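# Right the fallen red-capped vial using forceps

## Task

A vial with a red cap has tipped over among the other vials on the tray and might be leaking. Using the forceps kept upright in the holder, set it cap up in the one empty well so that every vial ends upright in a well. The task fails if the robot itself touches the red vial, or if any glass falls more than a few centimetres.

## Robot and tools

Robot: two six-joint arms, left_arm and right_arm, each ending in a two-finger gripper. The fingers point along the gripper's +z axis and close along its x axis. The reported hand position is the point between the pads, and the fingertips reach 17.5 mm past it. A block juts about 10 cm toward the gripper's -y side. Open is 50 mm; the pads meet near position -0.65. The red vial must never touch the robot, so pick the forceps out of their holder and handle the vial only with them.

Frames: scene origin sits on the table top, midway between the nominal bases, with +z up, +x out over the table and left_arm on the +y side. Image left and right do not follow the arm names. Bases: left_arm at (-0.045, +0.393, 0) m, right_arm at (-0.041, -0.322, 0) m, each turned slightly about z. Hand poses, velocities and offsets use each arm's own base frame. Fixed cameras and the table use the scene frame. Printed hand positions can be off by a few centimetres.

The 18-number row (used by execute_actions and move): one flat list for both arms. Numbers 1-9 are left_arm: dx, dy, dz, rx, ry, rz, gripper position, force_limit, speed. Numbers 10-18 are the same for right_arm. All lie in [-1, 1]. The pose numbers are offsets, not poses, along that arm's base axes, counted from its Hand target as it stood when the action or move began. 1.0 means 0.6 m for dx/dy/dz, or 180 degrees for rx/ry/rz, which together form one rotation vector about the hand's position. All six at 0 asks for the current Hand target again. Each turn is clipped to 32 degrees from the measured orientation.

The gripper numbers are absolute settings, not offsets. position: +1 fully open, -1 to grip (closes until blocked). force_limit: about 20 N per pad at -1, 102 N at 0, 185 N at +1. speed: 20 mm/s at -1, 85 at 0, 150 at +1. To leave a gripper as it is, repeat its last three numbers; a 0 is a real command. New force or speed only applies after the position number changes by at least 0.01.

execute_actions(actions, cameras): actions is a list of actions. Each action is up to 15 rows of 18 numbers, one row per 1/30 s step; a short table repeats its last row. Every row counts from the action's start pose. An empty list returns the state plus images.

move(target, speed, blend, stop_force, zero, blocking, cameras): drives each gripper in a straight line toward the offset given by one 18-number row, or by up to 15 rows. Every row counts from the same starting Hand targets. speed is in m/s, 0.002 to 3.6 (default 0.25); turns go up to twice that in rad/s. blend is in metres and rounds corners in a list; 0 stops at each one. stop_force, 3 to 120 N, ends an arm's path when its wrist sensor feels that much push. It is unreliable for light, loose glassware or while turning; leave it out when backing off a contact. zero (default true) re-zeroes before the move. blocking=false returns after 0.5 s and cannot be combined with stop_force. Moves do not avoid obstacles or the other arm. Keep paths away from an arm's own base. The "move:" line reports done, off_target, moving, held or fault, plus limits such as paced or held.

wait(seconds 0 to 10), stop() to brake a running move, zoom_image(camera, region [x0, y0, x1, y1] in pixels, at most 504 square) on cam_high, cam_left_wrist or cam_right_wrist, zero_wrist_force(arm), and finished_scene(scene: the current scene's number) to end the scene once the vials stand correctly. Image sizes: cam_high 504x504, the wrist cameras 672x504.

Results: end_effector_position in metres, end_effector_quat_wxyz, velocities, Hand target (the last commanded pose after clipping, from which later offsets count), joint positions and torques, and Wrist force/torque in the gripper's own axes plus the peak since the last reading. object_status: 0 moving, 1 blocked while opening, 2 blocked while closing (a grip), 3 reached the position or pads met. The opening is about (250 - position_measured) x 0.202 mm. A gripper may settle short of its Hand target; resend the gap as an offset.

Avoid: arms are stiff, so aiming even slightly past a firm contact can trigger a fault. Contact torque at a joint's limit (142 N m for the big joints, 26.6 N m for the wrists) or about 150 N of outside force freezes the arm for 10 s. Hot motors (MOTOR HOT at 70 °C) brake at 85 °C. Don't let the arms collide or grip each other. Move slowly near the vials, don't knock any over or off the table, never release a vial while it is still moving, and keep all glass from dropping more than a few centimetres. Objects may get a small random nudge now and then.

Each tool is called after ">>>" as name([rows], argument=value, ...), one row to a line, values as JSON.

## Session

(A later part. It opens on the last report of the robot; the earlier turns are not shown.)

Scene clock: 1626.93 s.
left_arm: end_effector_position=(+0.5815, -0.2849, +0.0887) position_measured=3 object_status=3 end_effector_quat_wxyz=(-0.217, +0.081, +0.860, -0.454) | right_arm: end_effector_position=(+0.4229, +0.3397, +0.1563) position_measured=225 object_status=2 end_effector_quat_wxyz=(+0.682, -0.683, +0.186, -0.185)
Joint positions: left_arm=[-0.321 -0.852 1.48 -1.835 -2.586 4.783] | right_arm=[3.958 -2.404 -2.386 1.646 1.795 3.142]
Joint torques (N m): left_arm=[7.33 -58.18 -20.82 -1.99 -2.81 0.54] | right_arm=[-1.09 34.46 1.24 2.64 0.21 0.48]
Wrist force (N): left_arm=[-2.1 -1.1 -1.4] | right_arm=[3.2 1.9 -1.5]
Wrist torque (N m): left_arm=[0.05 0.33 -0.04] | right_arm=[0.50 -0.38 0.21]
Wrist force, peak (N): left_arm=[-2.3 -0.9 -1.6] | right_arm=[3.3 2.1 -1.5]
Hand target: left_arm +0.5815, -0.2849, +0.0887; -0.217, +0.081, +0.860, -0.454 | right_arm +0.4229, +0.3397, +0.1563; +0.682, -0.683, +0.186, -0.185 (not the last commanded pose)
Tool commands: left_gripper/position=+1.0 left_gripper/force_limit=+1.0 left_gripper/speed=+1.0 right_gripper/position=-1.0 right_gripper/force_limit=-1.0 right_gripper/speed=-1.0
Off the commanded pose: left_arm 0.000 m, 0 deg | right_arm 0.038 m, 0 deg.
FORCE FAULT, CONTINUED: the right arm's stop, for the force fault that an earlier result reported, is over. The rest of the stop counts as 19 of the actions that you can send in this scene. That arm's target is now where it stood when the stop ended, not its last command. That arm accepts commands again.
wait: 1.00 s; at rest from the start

>>> move([
  [0,0,0,0,0,0,1,1,1,0,0,0.07,-0.0623,0.0365,0,-1,-1,-1],
  [0,0,0,0,0,0,1,1,1,0,0,-0.058,-0.0623,0.0365,0,-1,-1,-1],
], speed=[0.15,0.08], cameras=["all"])

>>> zoom_image(camera="cam_left_wrist", region=[370, 60, 610, 240])

Scene clock: 1633.03 s.
left_arm: end_effector_position=(+0.5815, -0.2849, +0.0887) position_measured=3 object_status=3 end_effector_quat_wxyz=(-0.217, +0.081, +0.860, -0.454) | right_arm: end_effector_position=(+0.4229, +0.3397, +0.1216) position_measured=225 object_status=2 end_effector_quat_wxyz=(-0.600, +0.756, -0.205, +0.163)
Joint positions: left_arm=[-0.321 -0.852 1.48 -1.835 -2.586 4.783] | right_arm=[3.963 -2.315 -2.45 1.389 1.784 3.092]
Joint torques (N m): left_arm=[7.17 -57.8 -20.47 -2.12 -3 0.47] | right_arm=[-1.23 29.39 -8.49 3.56 -0.9 3.19]
Wrist force (N): left_arm=[-2.0 -1.2 -1.3] | right_arm=[2.3 1.6 -1.2]
Wrist torque (N m): left_arm=[0.03 0.32 -0.04] | right_arm=[0.41 -0.27 0.20]
Wrist force, peak (N): left_arm=[-2.3 -1.1 -1.4] | right_arm=[3.0 3.5 -1.5]
Hand target: left_arm +0.5815, -0.2849, +0.0887; -0.217, +0.081, +0.860, -0.454 | right_arm +0.4229, +0.3397, +0.1215; -0.600, +0.756, -0.205, +0.163
Off the commanded pose: left_arm 0.000 m, 0 deg | right_arm 0.000 m, 0 deg.
move: done

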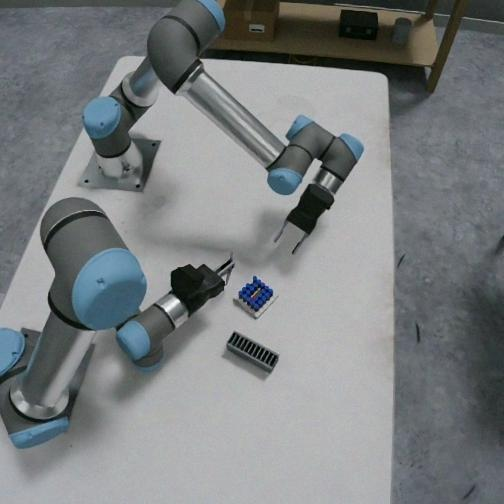

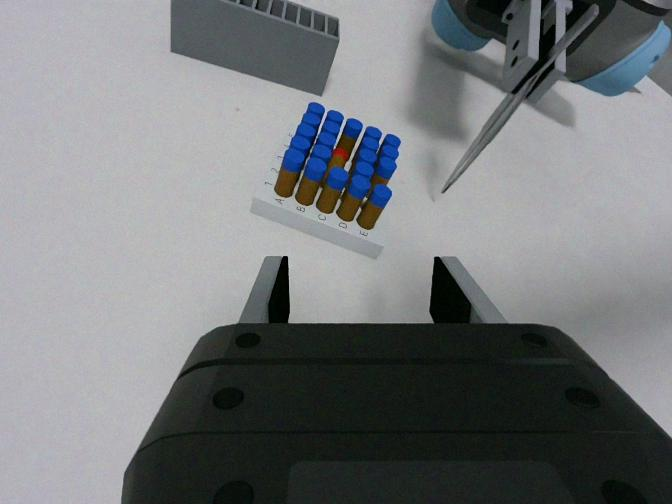

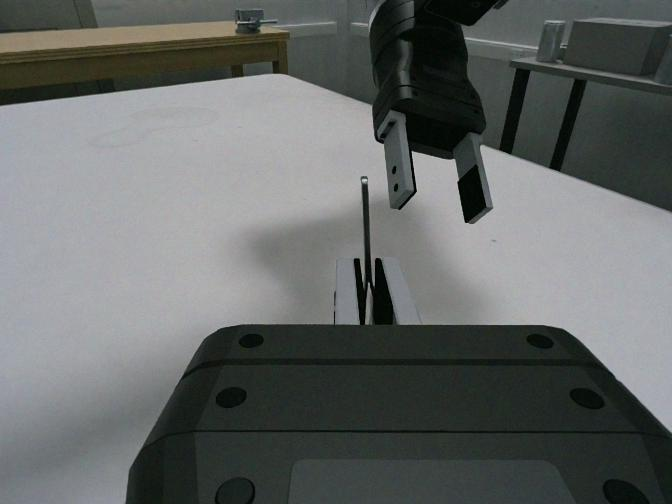

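Scaled by 2.100 from the camera's 672x504 image, which has a finer 960x720 frame.

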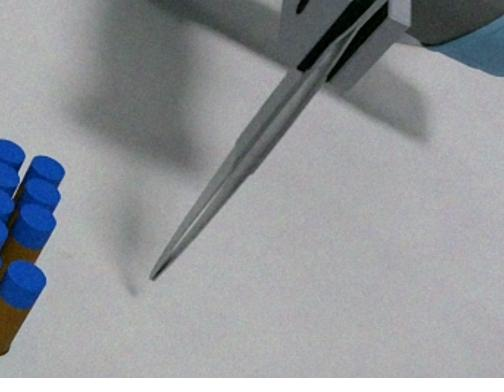

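>>> execute_actions([
  [[0,0,0,0,0,0,1,1,1,0,0,0,0,0,0,-0.42,-1,-1]],
  [[0,0,0,0,0,0,1,1,1,0,0,0,0,0,0,-0.4,-1,-1]],
], cameras=["cam_left_wrist","cam_right_wrist"])

>>> zoom_image(camera="cam_left_wrist", region=[370, 60, 610, 240])

Scene clock: 1640.73 s.
left_arm: end_effector_position=(+0.5815, -0.2849, +0.0887) position_measured=3 object_status=3 end_effector_quat_wxyz=(-0.217, +0.081, +0.860, -0.454) | right_arm: end_effector_position=(+0.4229, +0.3397, +0.1215) position_measured=212 object_status=3 end_effector_quat_wxyz=(-0.600, +0.756, -0.205, +0.163)
Joint positions: left_arm=[-0.321 -0.852 1.48 -1.835 -2.586 4.783] | right_arm=[3.963 -2.315 -2.45 1.389 1.784 3.092]
Joint torques (N m): left_arm=[6.97 -57.69 -21.06 -2.08 -3.02 0.52] | right_arm=[3.34 30.2 -9.12 3.38 -1.02 -1.12]
Wrist force (N): left_arm=[-2.1 -1.0 -1.2] | right_arm=[2.4 1.7 -1.2]
Wrist torque (N m): left_arm=[0.05 0.32 -0.04] | right_arm=[0.42 -0.29 0.21]
Wrist force, peak (N): left_arm=[-2.3 -1.2 -1.6] | right_arm=[2.5 1.8 -1.2]
Hand target: left_arm +0.5815, -0.2849, +0.0887; -0.217, +0.081, +0.860, -0.454 | right_arm +0.4229, +0.3397, +0.1215; -0.600, +0.756, -0.205, +0.163
Off the commanded pose: left_arm 0.000 m, 0 deg | right_arm 0.000 m, 0 deg.
Images, in order (width x height): cam_left_wrist 672x504, cam_right_wrist 672x504.

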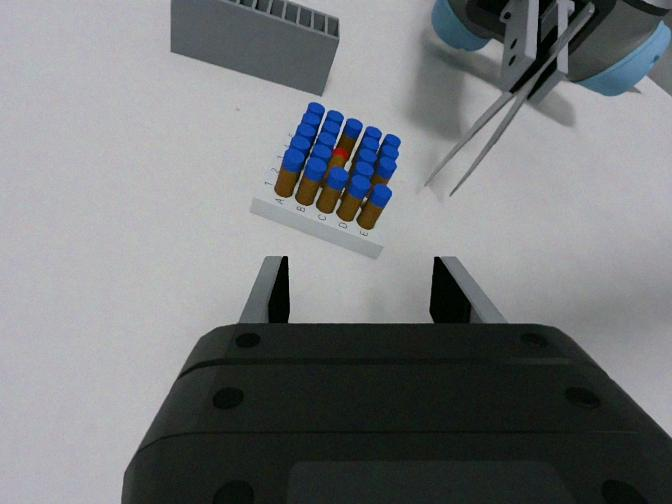

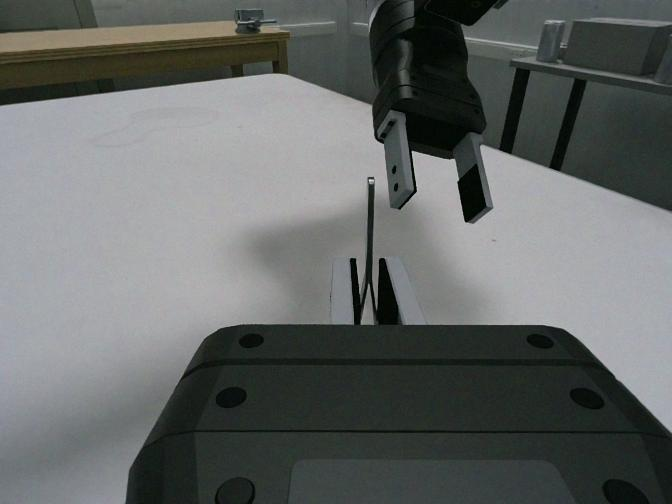

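Scaled by 2.100 from the camera's 672x504 image, which has a finer 960x720 frame.

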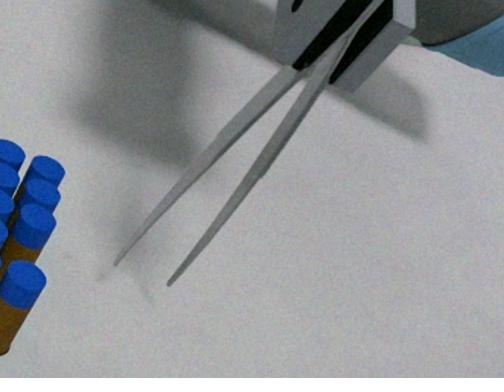

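>>> execute_actions([
  [[0,0,0,0,0,0,1,1,1,0,0,0,0,0,0,-0.425,-1,-1]],
], cameras=["cam_left_wrist"])

>>> zoom_image(camera="cam_left_wrist", region=[400, 130, 520, 220])

Scene clock: 1669.90 s.
left_arm: end_effector_position=(+0.5815, -0.2849, +0.0887) position_measured=3 object_status=3 end_effector_quat_wxyz=(-0.217, +0.081, +0.860, -0.454) | right_arm: end_effector_position=(+0.4229, +0.3397, +0.1215) position_measured=216 object_status=3 end_effector_quat_wxyz=(-0.600, +0.756, -0.205, +0.163)
Joint positions: left_arm=[-0.321 -0.852 1.48 -1.835 -2.586 4.783] | right_arm=[3.963 -2.315 -2.45 1.389 1.784 3.092]
Joint torques (N m): left_arm=[7.53 -57.87 -21.6 -2.07 -3.07 0.47] | right_arm=[2.84 38.13 -8.43 2.6 -1.1 -1.96]
Wrist force (N): left_arm=[-2.0 -1.1 -1.4] | right_arm=[2.5 1.6 -1.1]
Wrist torque (N m): left_arm=[0.03 0.32 -0.04] | right_arm=[0.41 -0.30 0.20]
Wrist force, peak (N): left_arm=[-2.2 -1.3 -1.5] | right_arm=[2.6 1.7 -1.1]
Hand target: left_arm +0.5815, -0.2849, +0.0887; -0.217, +0.081, +0.860, -0.454 | right_arm +0.4229, +0.3397, +0.1215; -0.600, +0.756, -0.205, +0.163
Off the commanded pose: left_arm 0.000 m, 0 deg | right_arm 0.000 m, 0 deg.
Images, in order (width x height): cam_left_wrist 672x504.

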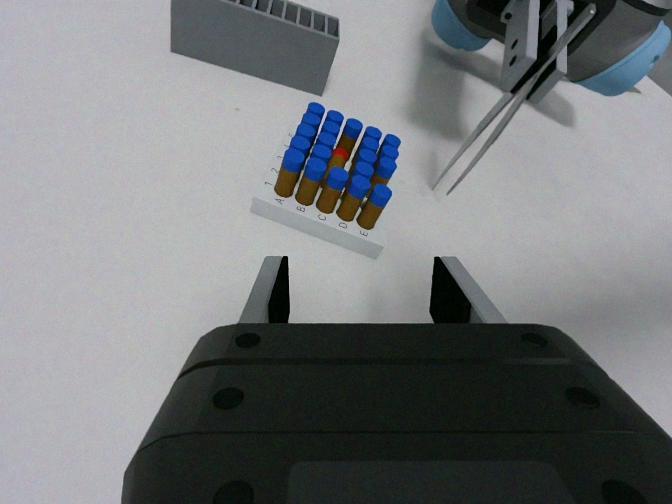

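Scaled by 4.200 from the camera's 672x504 image, which has a finer 960x720 frame.

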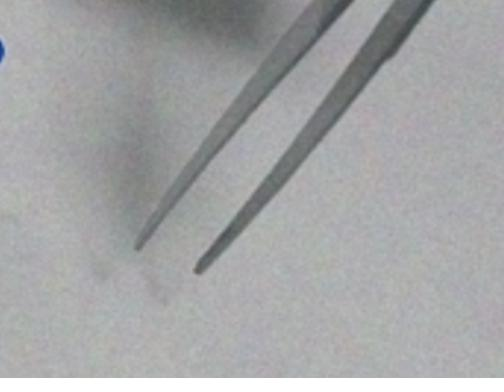

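>>> execute_actions([
  [[0,0,0,0,0,0,1,1,1,0,0,0,0,0,0,-0.412,-1,-1]],
], cameras=["cam_left_wrist"])

>>> zoom_image(camera="cam_left_wrist", region=[400, 130, 520, 220])

Scene clock: 1677.63 s.
left_arm: end_effector_position=(+0.5815, -0.2849, +0.0887) position_measured=3 object_status=3 end_effector_quat_wxyz=(-0.217, +0.081, +0.860, -0.454) | right_arm: end_effector_position=(+0.4229, +0.3397, +0.1215) position_measured=214 object_status=3 end_effector_quat_wxyz=(-0.600, +0.756, -0.205, +0.163)
Joint positions: left_arm=[-0.321 -0.852 1.48 -1.835 -2.586 4.783] | right_arm=[3.963 -2.315 -2.45 1.389 1.784 3.092]
Joint torques (N m): left_arm=[7.31 -57.86 -21.84 -2.09 -3.11 0.4] | right_arm=[2.97 37.45 -8.02 2.64 -1.18 -2.11]
Wrist force (N): left_arm=[-1.9 -1.1 -1.3] | right_arm=[2.3 1.6 -1.2]
Wrist torque (N m): left_arm=[0.04 0.29 -0.04] | right_arm=[0.42 -0.28 0.20]
Wrist force, peak (N): left_arm=[-2.1 -1.4 -1.6] | right_arm=[2.5 1.7 -1.3]
Hand target: left_arm +0.5815, -0.2849, +0.0887; -0.217, +0.081, +0.860, -0.454 | right_arm +0.4229, +0.3397, +0.1215; -0.600, +0.756, -0.205, +0.163
Off the commanded pose: left_arm 0.000 m, 0 deg | right_arm 0.000 m, 0 deg.
Images, in order (width x height): cam_left_wrist 672x504.

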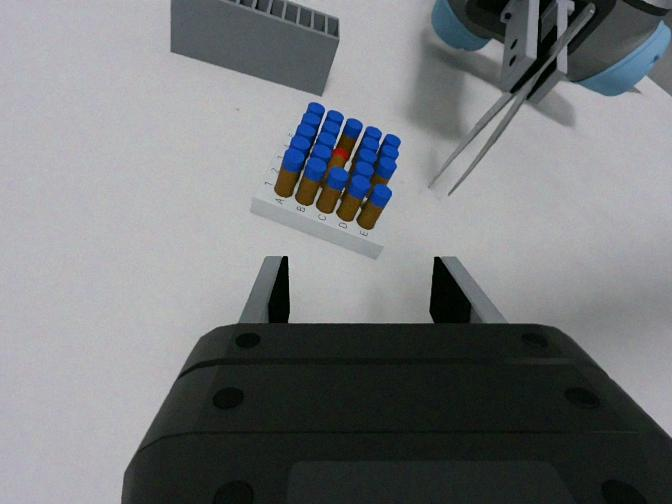

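Scaled by 4.200 from the camera's 672x504 image, which has a finer 960x720 frame.

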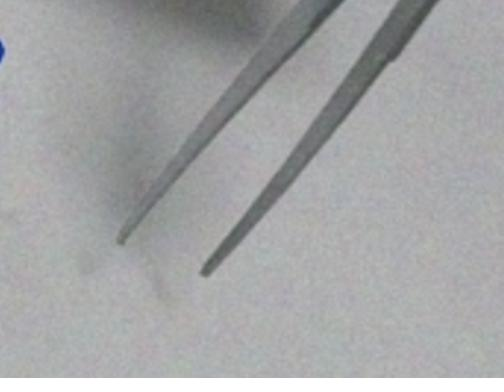

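>>> zoom_image(camera="cam_left_wrist", region=[240, 90, 420, 270])

Scaled by 2.800 from the camera's 672x504 image, which has a finer 960x720 frame.

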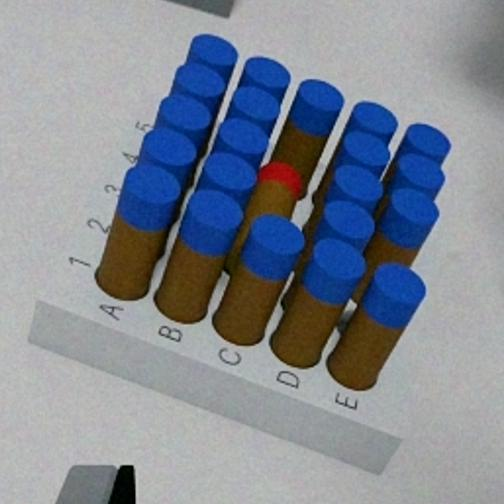

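>>> execute_actions([
  [[0,0,0,0,0,0,1,1,1,0,0,0,0,0,0,-1,-1,-1]],
], cameras=[])

>>> move(target=[0,0,0,0,0,0,1,1,1,0,0,-0.0183,0,0,0,-1,-1,-1], speed=0.006, stop_force=4, cameras=["cam_left_wrist"])

>>> zoom_image(camera="cam_left_wrist", region=[400, 130, 520, 220])

Scene clock: 1713.63 s.
left_arm: end_effector_position=(+0.5815, -0.2849, +0.0887) position_measured=3 object_status=3 end_effector_quat_wxyz=(-0.217, +0.081, +0.860, -0.454) | right_arm: end_effector_position=(+0.4229, +0.3397, +0.1215) position_measured=225 object_status=2 end_effector_quat_wxyz=(-0.600, +0.756, -0.205, +0.163)
Joint positions: left_arm=[-0.321 -0.852 1.48 -1.835 -2.586 4.783] | right_arm=[3.963 -2.315 -2.45 1.389 1.784 3.092]
Joint torques (N m): left_arm=[7.07 -57.84 -22.27 -2.11 -3.14 0.38] | right_arm=[2.55 38.21 -7.55 2.67 -1.07 -2]
Wrist force (N): left_arm=[-1.9 -1.1 -1.4] | right_arm=[2.3 1.7 -1.2]
Wrist torque (N m): left_arm=[0.04 0.31 -0.04] | right_arm=[0.44 -0.27 0.20]
Wrist force, peak (N): left_arm=[-2.2 -1.2 -1.5] | right_arm=[2.6 1.6 -1.3]
Hand target: left_arm +0.5815, -0.2849, +0.0887; -0.217, +0.081, +0.860, -0.454 | right_arm +0.4229, +0.3397, +0.1215; -0.600, +0.756, -0.205, +0.163
Off the commanded pose: left_arm 0.000 m, 0 deg | right_arm 0.000 m, 0 deg.
No camera images: "cameras" was empty.

Scene clock: 1716.23 s.
left_arm: end_effector_position=(+0.5815, -0.2849, +0.0887) position_measured=3 object_status=3 end_effector_quat_wxyz=(-0.217, +0.081, +0.860, -0.454) | right_arm: end_effector_position=(+0.4229, +0.3397, +0.1106) position_measured=225 object_status=2 end_effector_quat_wxyz=(-0.600, +0.756, -0.205, +0.163)
Joint positions: left_arm=[-0.321 -0.852 1.48 -1.835 -2.586 4.783] | right_arm=[3.963 -2.355 -2.441 1.42 1.784 3.092]
Joint torques (N m): left_arm=[7.26 -57.29 -22.41 -2.19 -3.12 0.38] | right_arm=[1.18 41.38 2.83 2.04 -0.48 -1.93]
Wrist force (N): left_arm=[-2.1 -1.0 -1.5] | right_arm=[2.3 1.7 -1.1]
Wrist torque (N m): left_arm=[0.05 0.33 -0.04] | right_arm=[0.40 -0.28 0.21]
Wrist force, peak (N): left_arm=[-2.2 -1.1 -1.5] | right_arm=[2.5 1.7 -1.5]
Hand target: left_arm +0.5815, -0.2849, +0.0887; -0.217, +0.081, +0.860, -0.454 | right_arm +0.4229, +0.3397, +0.1105; -0.600, +0.756, -0.205, +0.163
Off the commanded pose: left_arm 0.000 m, 0 deg | right_arm 0.000 m, 0 deg.
move: done
Images, in order (width x height): cam_left_wrist 672x504.

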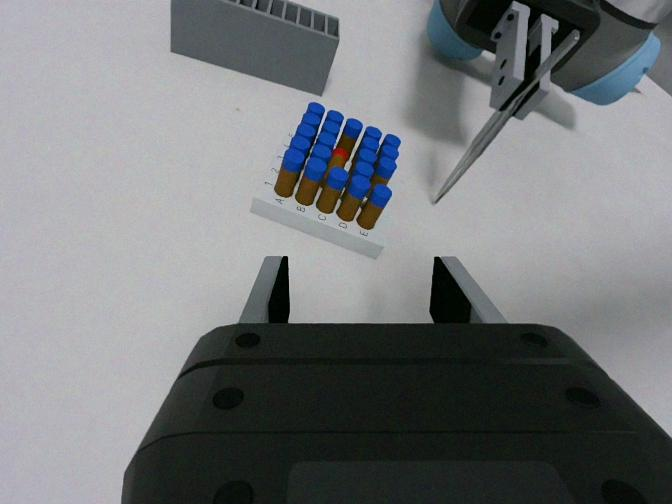

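Scaled by 4.200 from the camera's 672x504 image, which has a finer 960x720 frame.

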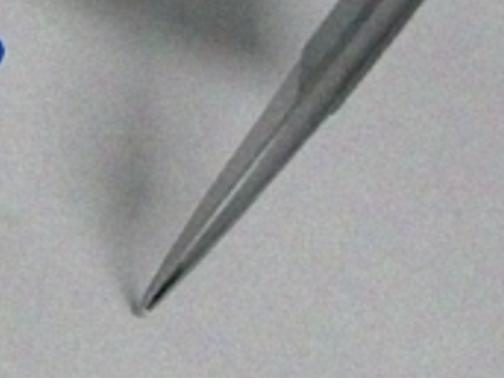

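>>> move(target=[0,0,0,0,0,0,1,1,1,0,0,-0.005,0,0,0,-1,-1,-1], speed=0.004, stop_force=3, cameras=["cam_left_wrist"])

>>> zoom_image(camera="cam_left_wrist", region=[400, 130, 520, 220])

Scene clock: 1726.73 s.
left_arm: end_effector_position=(+0.5815, -0.2849, +0.0887) position_measured=3 object_status=3 end_effector_quat_wxyz=(-0.217, +0.081, +0.860, -0.454) | right_arm: end_effector_position=(+0.4229, +0.3397, +0.1075) position_measured=225 object_status=2 end_effector_quat_wxyz=(-0.600, +0.756, -0.205, +0.163)
Joint positions: left_arm=[-0.321 -0.852 1.48 -1.835 -2.586 4.783] | right_arm=[3.963 -2.366 -2.439 1.429 1.784 3.092]
Joint torques (N m): left_arm=[7.22 -57.75 -21.88 -2.11 -3.09 0.37] | right_arm=[1.18 39.29 6.65 1.87 -0.28 -0.74]
Wrist force (N): left_arm=[-2.1 -1.1 -1.5] | right_arm=[2.3 -0.3 -1.5]
Wrist torque (N m): left_arm=[0.05 0.33 -0.04] | right_arm=[0.37 -0.27 0.22]
Wrist force, peak (N): left_arm=[-2.2 -1.3 -1.5] | right_arm=[2.5 1.7 -1.4]
Hand target: left_arm +0.5815, -0.2849, +0.0887; -0.217, +0.081, +0.860, -0.454 | right_arm +0.4229, +0.3397, +0.1075; -0.600, +0.756, -0.205, +0.163
Off the commanded pose: left_arm 0.000 m, 0 deg | right_arm 0.000 m, 0 deg.
move: done
Images, in order (width x height): cam_left_wrist 672x504.

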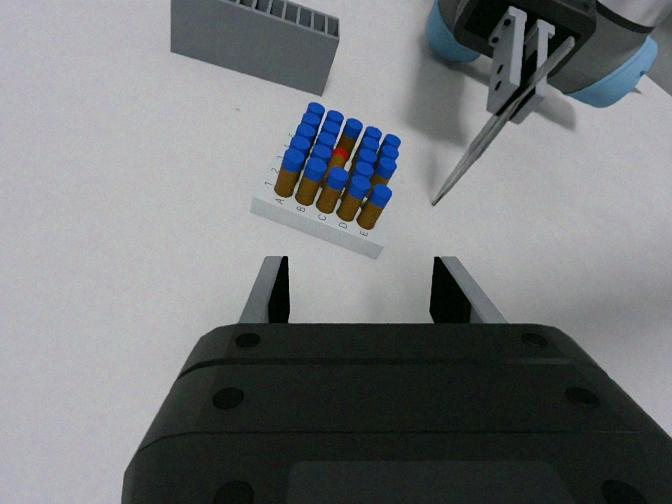

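Scaled by 4.200 from the camera's 672x504 image, which has a finer 960x720 frame.

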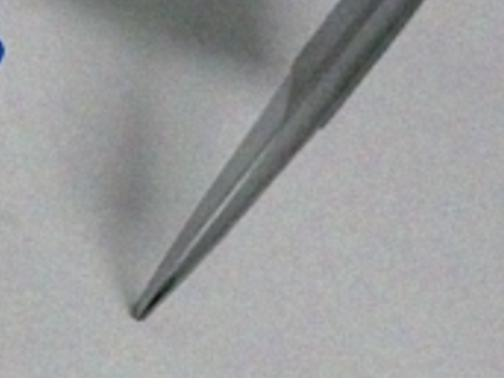

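>>> move([
  [0,0,0,0,0,0,1,1,1,0,0,0.1375,0,0,0,-1,-1,-1],
  [0,0,0,0,0,0,1,1,1,0.126,-0.0362,0.1375,0,0,0,-1,-1,-1],
  [0,0,0,0,0,0,1,1,1,0.126,-0.0362,0.0808,0,0,0,-1,-1,-1],
], speed=[0.1,0.15,0.08], blend=[0.02,0.01,0], cameras=["all"])

>>> zoom_image(camera="cam_left_wrist", region=[280, 60, 430, 210])

Scene clock: 1746.93 s.
left_arm: end_effector_position=(+0.5815, -0.2849, +0.0887) position_measured=3 object_status=3 end_effector_quat_wxyz=(-0.217, +0.081, +0.860, -0.454) | right_arm: end_effector_position=(+0.4985, +0.3180, +0.1561) position_measured=225 object_status=2 end_effector_quat_wxyz=(-0.600, +0.756, -0.205, +0.163)
Joint positions: left_arm=[-0.321 -0.852 1.48 -1.835 -2.586 4.783] | right_arm=[3.76 -2.215 -2.291 1.114 1.982 3.04]
Joint torques (N m): left_arm=[6.56 -57.79 -22.84 -2.23 -3.14 0.31] | right_arm=[0.52 35.48 5.3 2.61 0.44 2.99]
Wrist force (N): left_arm=[-2.0 -1.2 -1.3] | right_arm=[2.1 1.2 -1.3]
Wrist torque (N m): left_arm=[0.03 0.31 -0.05] | right_arm=[0.35 -0.26 0.17]
Wrist force, peak (N): left_arm=[-2.3 -1.2 -1.6] | right_arm=[2.3 3.6 -0.9]
Hand target: left_arm +0.5815, -0.2849, +0.0887; -0.217, +0.081, +0.860, -0.454 | right_arm +0.4985, +0.3180, +0.1560; -0.600, +0.756, -0.205, +0.163
Off the commanded pose: left_arm 0.000 m, 0 deg | right_arm 0.000 m, 0 deg.
move: done

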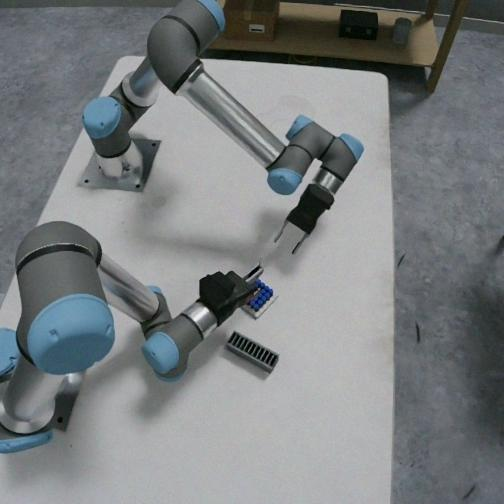

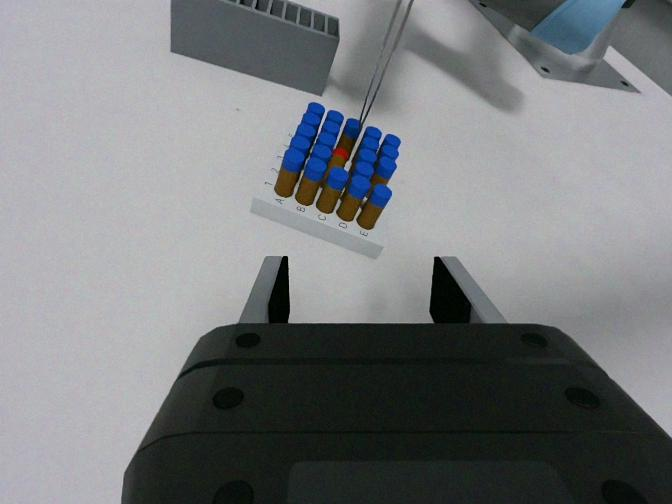

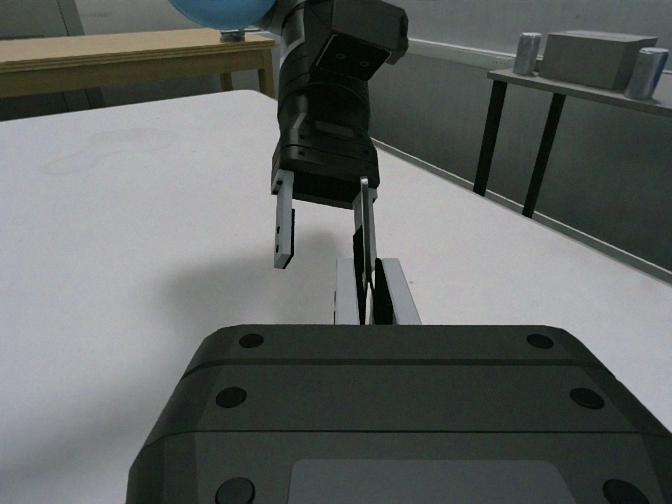

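Scaled by 3.360 from the camera's 672x504 image, which has a finer 960x720 frame.

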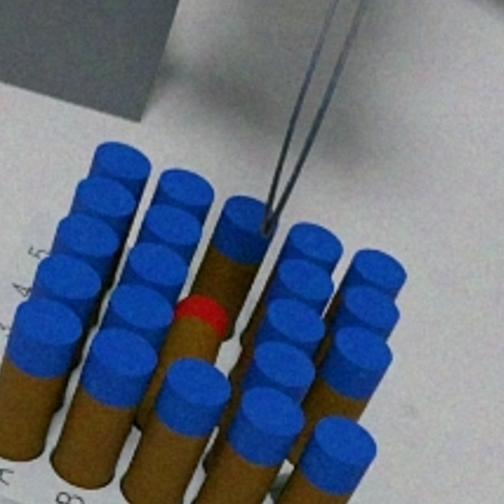

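>>> move(target=[0,0,0,0,0,0,1,1,1,-0.0021,-0.0044,-0.0092,0,0,0,-1,-1,-1], speed=0.04, cameras=[])

>>> execute_actions([
  [[0,0,0,0,0,0,1,1,1,0,0,0,0,0,0,-0.43,-1,-1]],
  [[0,0,0,0,0,0,1,1,1,0,0,0,0,0,0,-0.416,-1,-1]],
], cameras=["cam_left_wrist","cam_right_wrist"])

>>> zoom_image(camera="cam_left_wrist", region=[280, 60, 430, 210])

Scene clock: 1764.00 s.
left_arm: end_effector_position=(+0.5815, -0.2849, +0.0887) position_measured=3 object_status=3 end_effector_quat_wxyz=(-0.217, +0.081, +0.860, -0.454) | right_arm: end_effector_position=(+0.4972, +0.3153, +0.1504) position_measured=225 object_status=2 end_effector_quat_wxyz=(-0.600, +0.756, -0.205, +0.162)
Joint positions: left_arm=[-0.321 -0.852 1.48 -1.835 -2.586 4.783] | right_arm=[3.756 -2.231 -2.294 1.133 1.986 3.039]
Joint torques (N m): left_arm=[6.88 -57.89 -23.7 -2.23 -3.26 0.24] | right_arm=[-4.42 44.68 -0.42 1.99 1.04 -2.04]
Wrist force (N): left_arm=[-2.2 -1.1 -1.5] | right_arm=[1.9 1.4 -1.3]
Wrist torque (N m): left_arm=[0.06 0.34 -0.04] | right_arm=[0.36 -0.23 0.21]
Wrist force, peak (N): left_arm=[-2.3 -1.3 -1.4] | right_arm=[2.1 1.6 -1.3]
Hand target: left_arm +0.5815, -0.2849, +0.0887; -0.217, +0.081, +0.860, -0.454 | right_arm +0.4972, +0.3153, +0.1505; -0.600, +0.756, -0.205, +0.163
Off the commanded pose: left_arm 0.000 m, 0 deg | right_arm 0.000 m, 0 deg.
move: done
No camera images: "cameras" was empty.

Scene clock: 1765.20 s.
left_arm: end_effector_position=(+0.5815, -0.2849, +0.0887) position_measured=3 object_status=3 end_effector_quat_wxyz=(-0.217, +0.081, +0.860, -0.454) | right_arm: end_effector_position=(+0.4972, +0.3153, +0.1505) position_measured=215 object_status=3 end_effector_quat_wxyz=(-0.600, +0.756, -0.205, +0.163)
Joint positions: left_arm=[-0.321 -0.852 1.48 -1.835 -2.586 4.783] | right_arm=[3.756 -2.231 -2.294 1.133 1.986 3.039]
Joint torques (N m): left_arm=[6.95 -57.43 -23.67 -2.15 -3.17 0.23] | right_arm=[2.56 43.64 18.31 1.99 -0.87 0.36]
Wrist force (N): left_arm=[-2.0 -0.9 -1.4] | right_arm=[2.2 1.4 -1.3]
Wrist torque (N m): left_arm=[0.07 0.31 -0.05] | right_arm=[0.36 -0.26 0.20]
Wrist force, peak (N): left_arm=[-2.3 -1.2 -1.5] | right_arm=[2.2 1.4 -1.3]
Hand target: left_arm +0.5815, -0.2849, +0.0887; -0.217, +0.081, +0.860, -0.454 | right_arm +0.4972, +0.3153, +0.1505; -0.600, +0.756, -0.205, +0.163
Off the commanded pose: left_arm 0.000 m, 0 deg | right_arm 0.000 m, 0 deg.
Images, in order (width x height): cam_left_wrist 672x504, cam_right_wrist 672x504.

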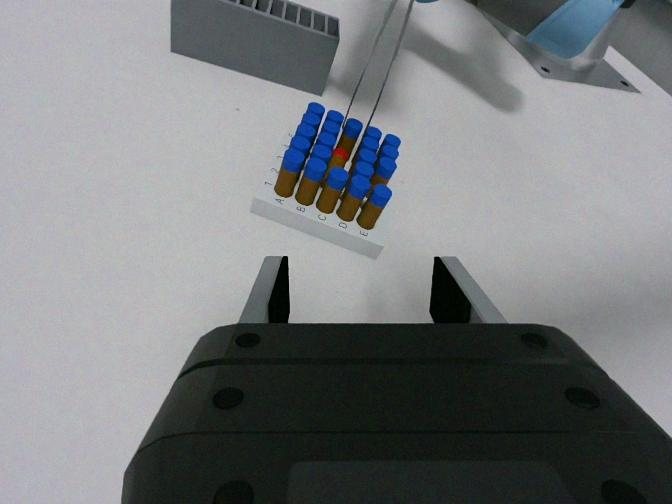

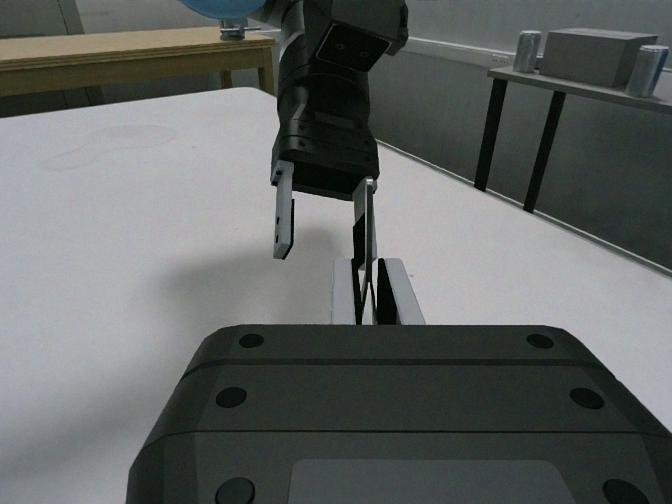

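Scaled by 3.360 from the camera's 672x504 image, which has a finer 960x720 frame.

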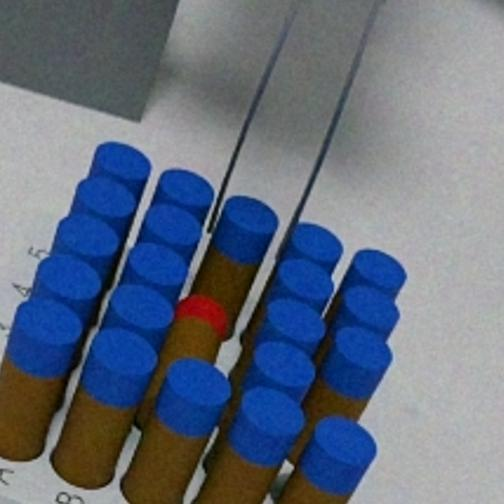

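>>> zoom_image(camera="cam_left_wrist", region=[320, 95, 400, 165])

Scaled by 6.300 from the camera's 672x504 image, which has a finer 960x720 frame.

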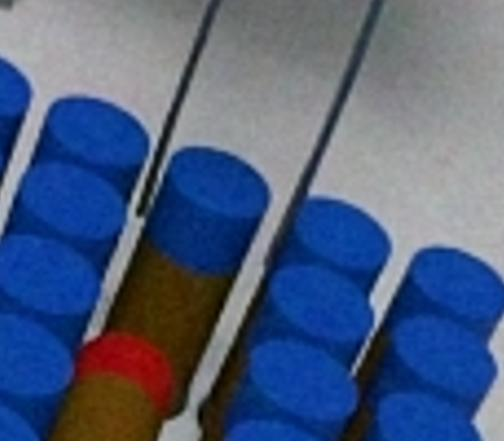

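>>> zoom_image(camera="cam_left_wrist", region=[316, 136, 364, 184])

Scaled by 10.500 from the camera's 672x504 image, which has a finer 960x720 frame.

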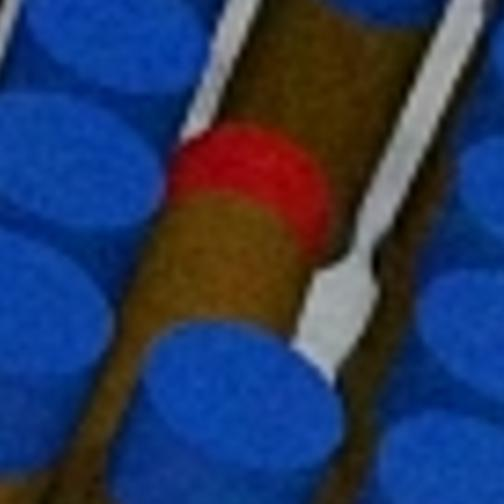

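>>> execute_actions([
  [[0,0,0,0,0,0,1,1,1,-0.00122,-0.0049,0,0,0,0,-0.43,-1,-1]],
  [[0,0,0,0,0,0,1,1,1,0,0,0,0,0,0,-0.412,-1,-1]],
], cameras=["cam_left_wrist"])

>>> zoom_image(camera="cam_left_wrist", region=[320, 95, 400, 165])

Scene clock: 1831.50 s.
left_arm: end_effector_position=(+0.5815, -0.2849, +0.0887) position_measured=3 object_status=3 end_effector_quat_wxyz=(-0.217, +0.081, +0.860, -0.454) | right_arm: end_effector_position=(+0.4965, +0.3124, +0.1505) position_measured=214 object_status=3 end_effector_quat_wxyz=(-0.600, +0.756, -0.205, +0.163)
Joint positions: left_arm=[-0.321 -0.852 1.48 -1.835 -2.586 4.783] | right_arm=[3.75 -2.23 -2.299 1.135 1.991 3.038]
Joint torques (N m): left_arm=[6.62 -58.06 -23.95 -2.31 -3.12 0.21] | right_arm=[7.6 28.48 18.55 2.08 -1.14 -0.37]
Wrist force (N): left_arm=[-2.0 -1.2 -1.4] | right_arm=[1.8 1.2 -1.1]
Wrist torque (N m): left_arm=[0.03 0.31 -0.04] | right_arm=[0.33 -0.21 0.21]
Wrist force, peak (N): left_arm=[-2.3 -1.3 -1.6] | right_arm=[2.4 1.4 -1.8]
Hand target: left_arm +0.5815, -0.2849, +0.0887; -0.217, +0.081, +0.860, -0.454 | right_arm +0.4965, +0.3124, +0.1505; -0.600, +0.756, -0.205, +0.163
Off the commanded pose: left_arm 0.000 m, 0 deg | right_arm 0.000 m, 0 deg.
Images, in order (width x height): cam_left_wrist 672x504.

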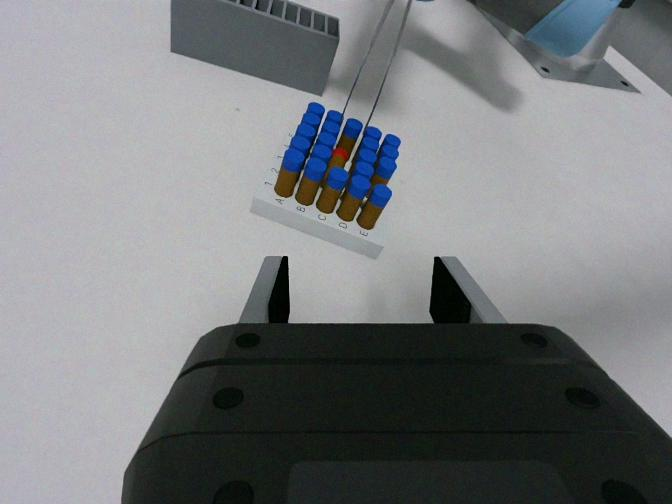

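Scaled by 6.300 from the camera's 672x504 image, which has a finer 960x720 frame.

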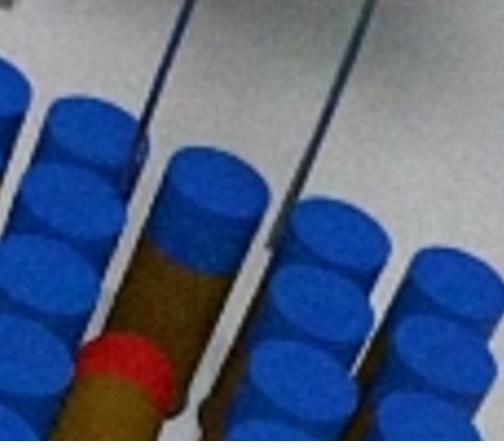

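>>> move(target=[0,0,0,0,0,0,1,1,1,-0.00093,0.00055,-0.0225,0,0,0,-0.412,-1,-1], speed=0.02, cameras=["cam_left_wrist"])

>>> zoom_image(camera="cam_left_wrist", region=[320, 95, 400, 165])

Scene clock: 1841.43 s.
left_arm: end_effector_position=(+0.5815, -0.2849, +0.0887) position_measured=3 object_status=3 end_effector_quat_wxyz=(-0.217, +0.081, +0.860, -0.454) | right_arm: end_effector_position=(+0.4959, +0.3127, +0.1369) position_measured=214 object_status=3 end_effector_quat_wxyz=(-0.600, +0.756, -0.205, +0.163)
Joint positions: left_arm=[-0.321 -0.852 1.48 -1.835 -2.586 4.783] | right_arm=[3.752 -2.272 -2.294 1.173 1.99 3.038]
Joint torques (N m): left_arm=[6.42 -57.84 -24.01 -2.23 -3.09 0.27] | right_arm=[5.67 44.35 13.24 2.09 -0.87 3.39]
Wrist force (N): left_arm=[-2.1 -0.9 -1.3] | right_arm=[2.0 1.5 -1.2]
Wrist torque (N m): left_arm=[0.06 0.33 -0.05] | right_arm=[0.34 -0.24 0.16]
Wrist force, peak (N): left_arm=[-2.1 -1.4 -1.6] | right_arm=[2.0 2.0 -1.1]
Hand target: left_arm +0.5815, -0.2849, +0.0887; -0.217, +0.081, +0.860, -0.454 | right_arm +0.4959, +0.3127, +0.1370; -0.600, +0.756, -0.205, +0.163
Off the commanded pose: left_arm 0.000 m, 0 deg | right_arm 0.000 m, 0 deg.
move: done
Images, in order (width x height): cam_left_wrist 672x504.

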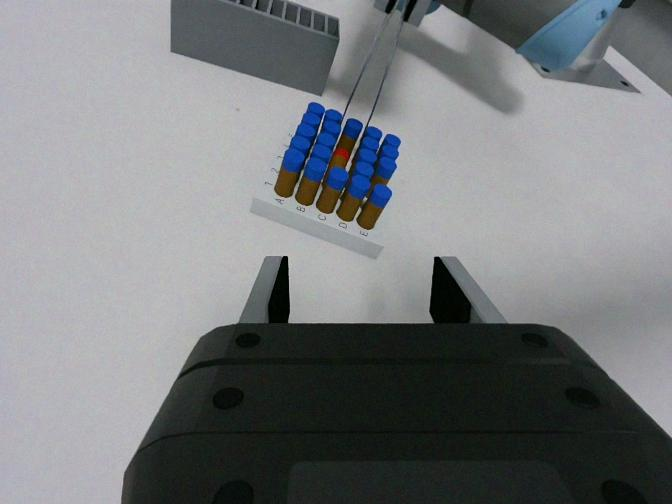

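Scaled by 6.300 from the camera's 672x504 image, which has a finer 960x720 frame.

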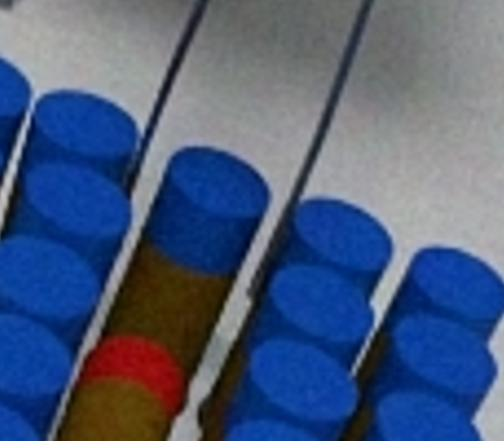

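>>> wait(seconds=0.1, cameras=["cam_left_wrist","cam_right_wrist"])

>>> zoom_image(camera="cam_left_wrist", region=[320, 0, 420, 150])

>>> zoom_image(camera="cam_right_wrist", region=[300, 150, 440, 330])

Scene clock: 1866.97 s.
left_arm: end_effector_position=(+0.5815, -0.2849, +0.0887) position_measured=3 object_status=3 end_effector_quat_wxyz=(-0.217, +0.081, +0.860, -0.454) | right_arm: end_effector_position=(+0.4959, +0.3127, +0.1370) position_measured=214 object_status=3 end_effector_quat_wxyz=(-0.600, +0.756, -0.205, +0.163)
Joint positions: left_arm=[-0.321 -0.852 1.48 -1.835 -2.586 4.783] | right_arm=[3.752 -2.272 -2.294 1.172 1.99 3.038]
Joint torques (N m): left_arm=[6.91 -57.8 -24.5 -2.28 -3.24 0.1] | right_arm=[-3.43 43.35 -4.92 2.1 1.75 2.36]
Wrist force (N): left_arm=[-1.9 -1.2 -1.5] | right_arm=[1.9 1.1 -1.4]
Wrist torque (N m): left_arm=[0.04 0.31 -0.04] | right_arm=[0.31 -0.21 0.16]
Wrist force, peak (N): left_arm=[-2.3 -1.0 -1.7] | right_arm=[2.1 1.7 -1.5]
Hand target: left_arm +0.5815, -0.2849, +0.0887; -0.217, +0.081, +0.860, -0.454 | right_arm +0.4959, +0.3127, +0.1370; -0.600, +0.756, -0.205, +0.163
Tool commands: left_gripper/position=+1.0 left_gripper/force_limit=+1.0 left_gripper/speed=+1.0 right_gripper/position=-0.412 right_gripper/force_limit=-1.0 right_gripper/speed=-1.0
Off the commanded pose: left_arm 0.000 m, 0 deg | right_arm 0.000 m, 0 deg.
wait: 0.10 s; at rest from the start
Images, in order (width x height): cam_left_wrist 672x504, cam_right_wrist 672x504.

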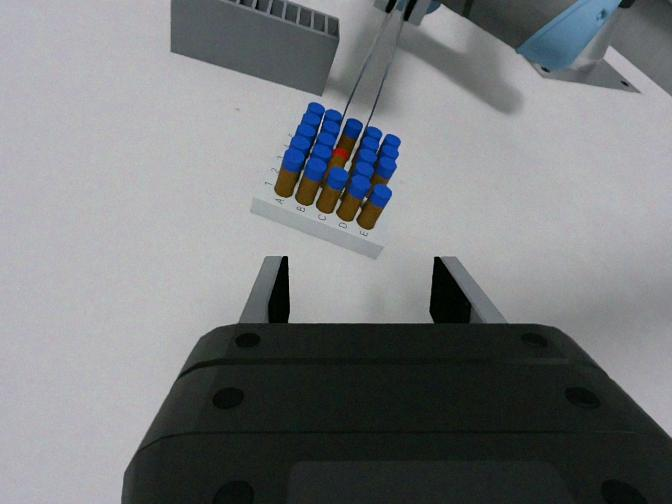

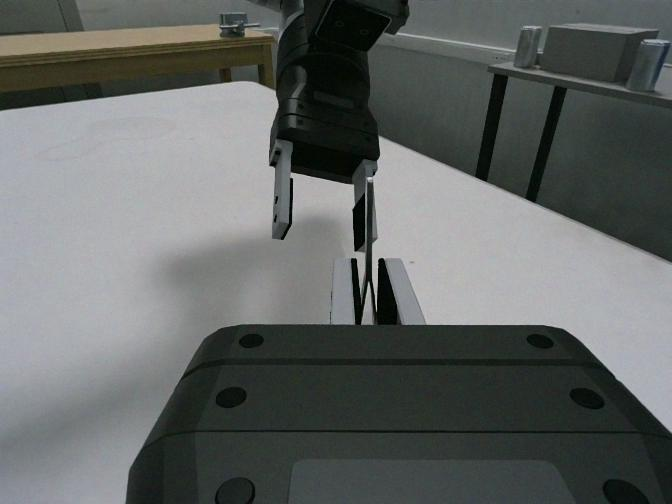

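Scaled by 3.360 from the camera's 672x504 image, which has a finer 960x720 frame.

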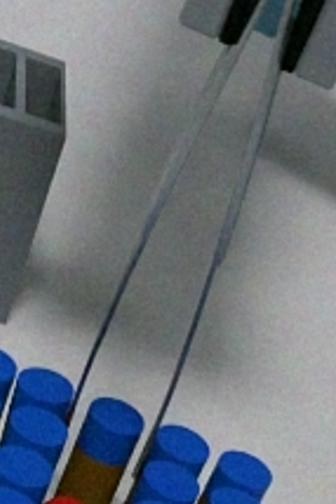

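Scaled by 2.800 from the camera's 672x504 image, which has a finer 960x720 frame.

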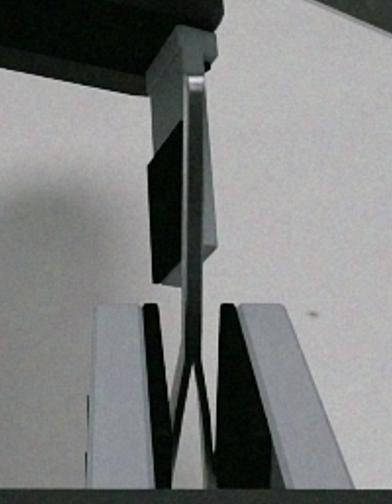

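>>> zoom_image(camera="cam_left_wrist", region=[322, 100, 370, 148])

>>> zoom_image(camera="cam_left_wrist", region=[322, 130, 370, 178])

Scaled by 10.500 from the camera's 672x504 image, which has a finer 960x720 frame.

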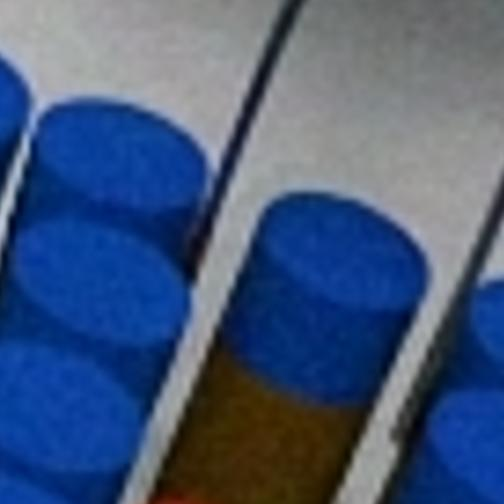

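Scaled by 10.500 from the camera's 672x504 image, which has a finer 960x720 frame.

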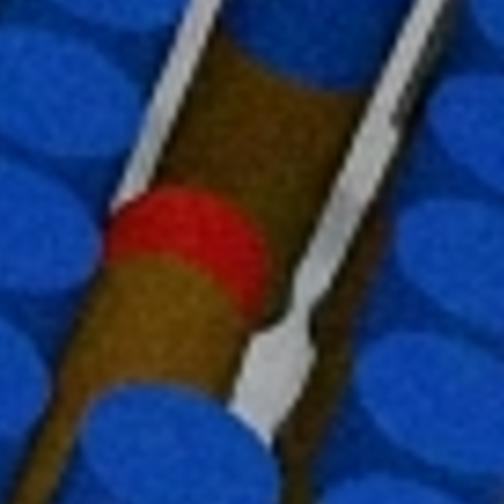

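>>> move(target=[0,0,0,0,0,0,1,1,1,0,0,0.04,0,0,0,-0.412,-1,-1], speed=0.02, cameras=["cam_left_wrist","cam_right_wrist"])

>>> zoom_image(camera="cam_left_wrist", region=[280, 60, 430, 210])

Scene clock: 1923.17 s.
left_arm: end_effector_position=(+0.5815, -0.2849, +0.0887) position_measured=3 object_status=3 end_effector_quat_wxyz=(-0.217, +0.081, +0.860, -0.454) | right_arm: end_effector_position=(+0.4959, +0.3127, +0.1611) position_measured=214 object_status=3 end_effector_quat_wxyz=(-0.600, +0.756, -0.205, +0.162) end_effector_velocity=(+0.000, -0.001, -0.002) end_effector_angular_velocity=(-0.001, +0.003, -0.002)
Joint positions: left_arm=[-0.321 -0.852 1.48 -1.835 -2.586 4.783] | right_arm=[3.752 -2.197 -2.304 1.107 1.99 3.038]
Joint velocities: left_arm=[within noise] | right_arm=[-0.002 -0.005 0 0.003 0 0.001]
Joint torques (N m): left_arm=[6.93 -57.55 -24.61 -2.35 -3.09 0] | right_arm=[-2.31 25.92 -0.51 4.53 1.2 2.97]
Wrist force (N): left_arm=[-2.2 -1.2 -1.5] | right_arm=[2.2 1.5 -1.1]
Wrist torque (N m): left_arm=[0.02 0.34 -0.04] | right_arm=[0.36 -0.27 0.19]
Wrist force, peak (N): left_arm=[-2.1 -1.5 -1.6] | right_arm=[2.3 1.4 -1.5]
Hand target: left_arm +0.5815, -0.2849, +0.0887; -0.217, +0.081, +0.860, -0.454 | right_arm +0.4959, +0.3127, +0.1610; -0.600, +0.756, -0.205, +0.163
Off the commanded pose: left_arm 0.000 m, 0 deg | right_arm 0.000 m, 0 deg.
move: done
Images, in order (width x height): cam_left_wrist 672x504, cam_right_wrist 672x504.

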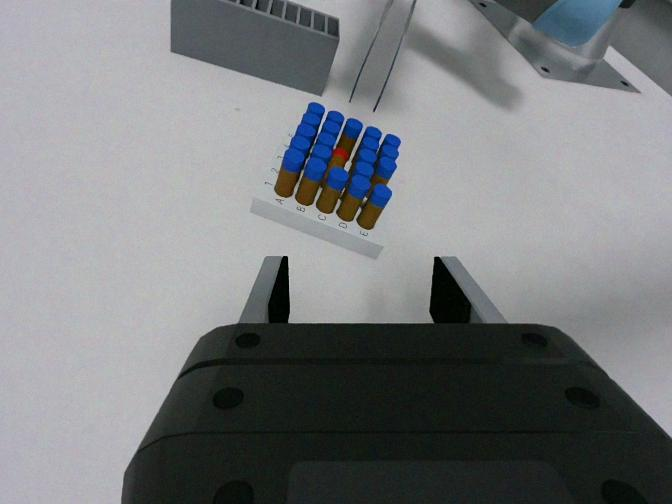

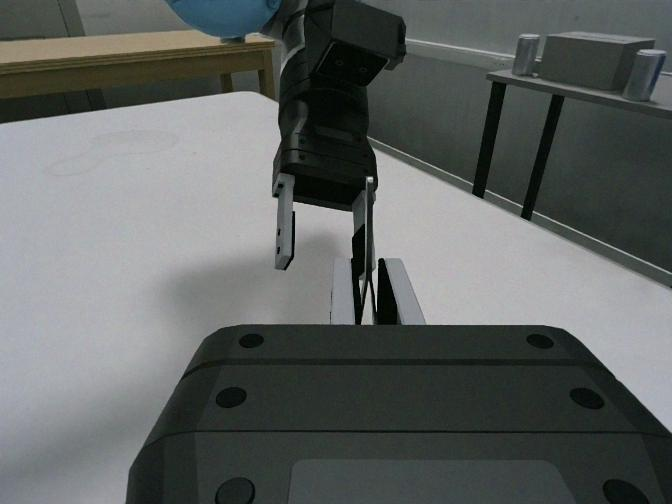

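Scaled by 3.360 from the camera's 672x504 image, which has a finer 960x720 frame.

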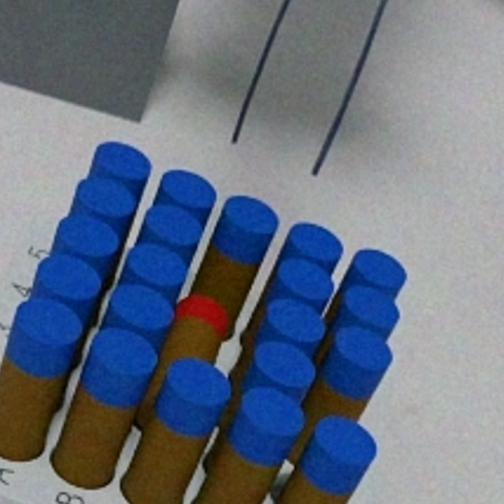

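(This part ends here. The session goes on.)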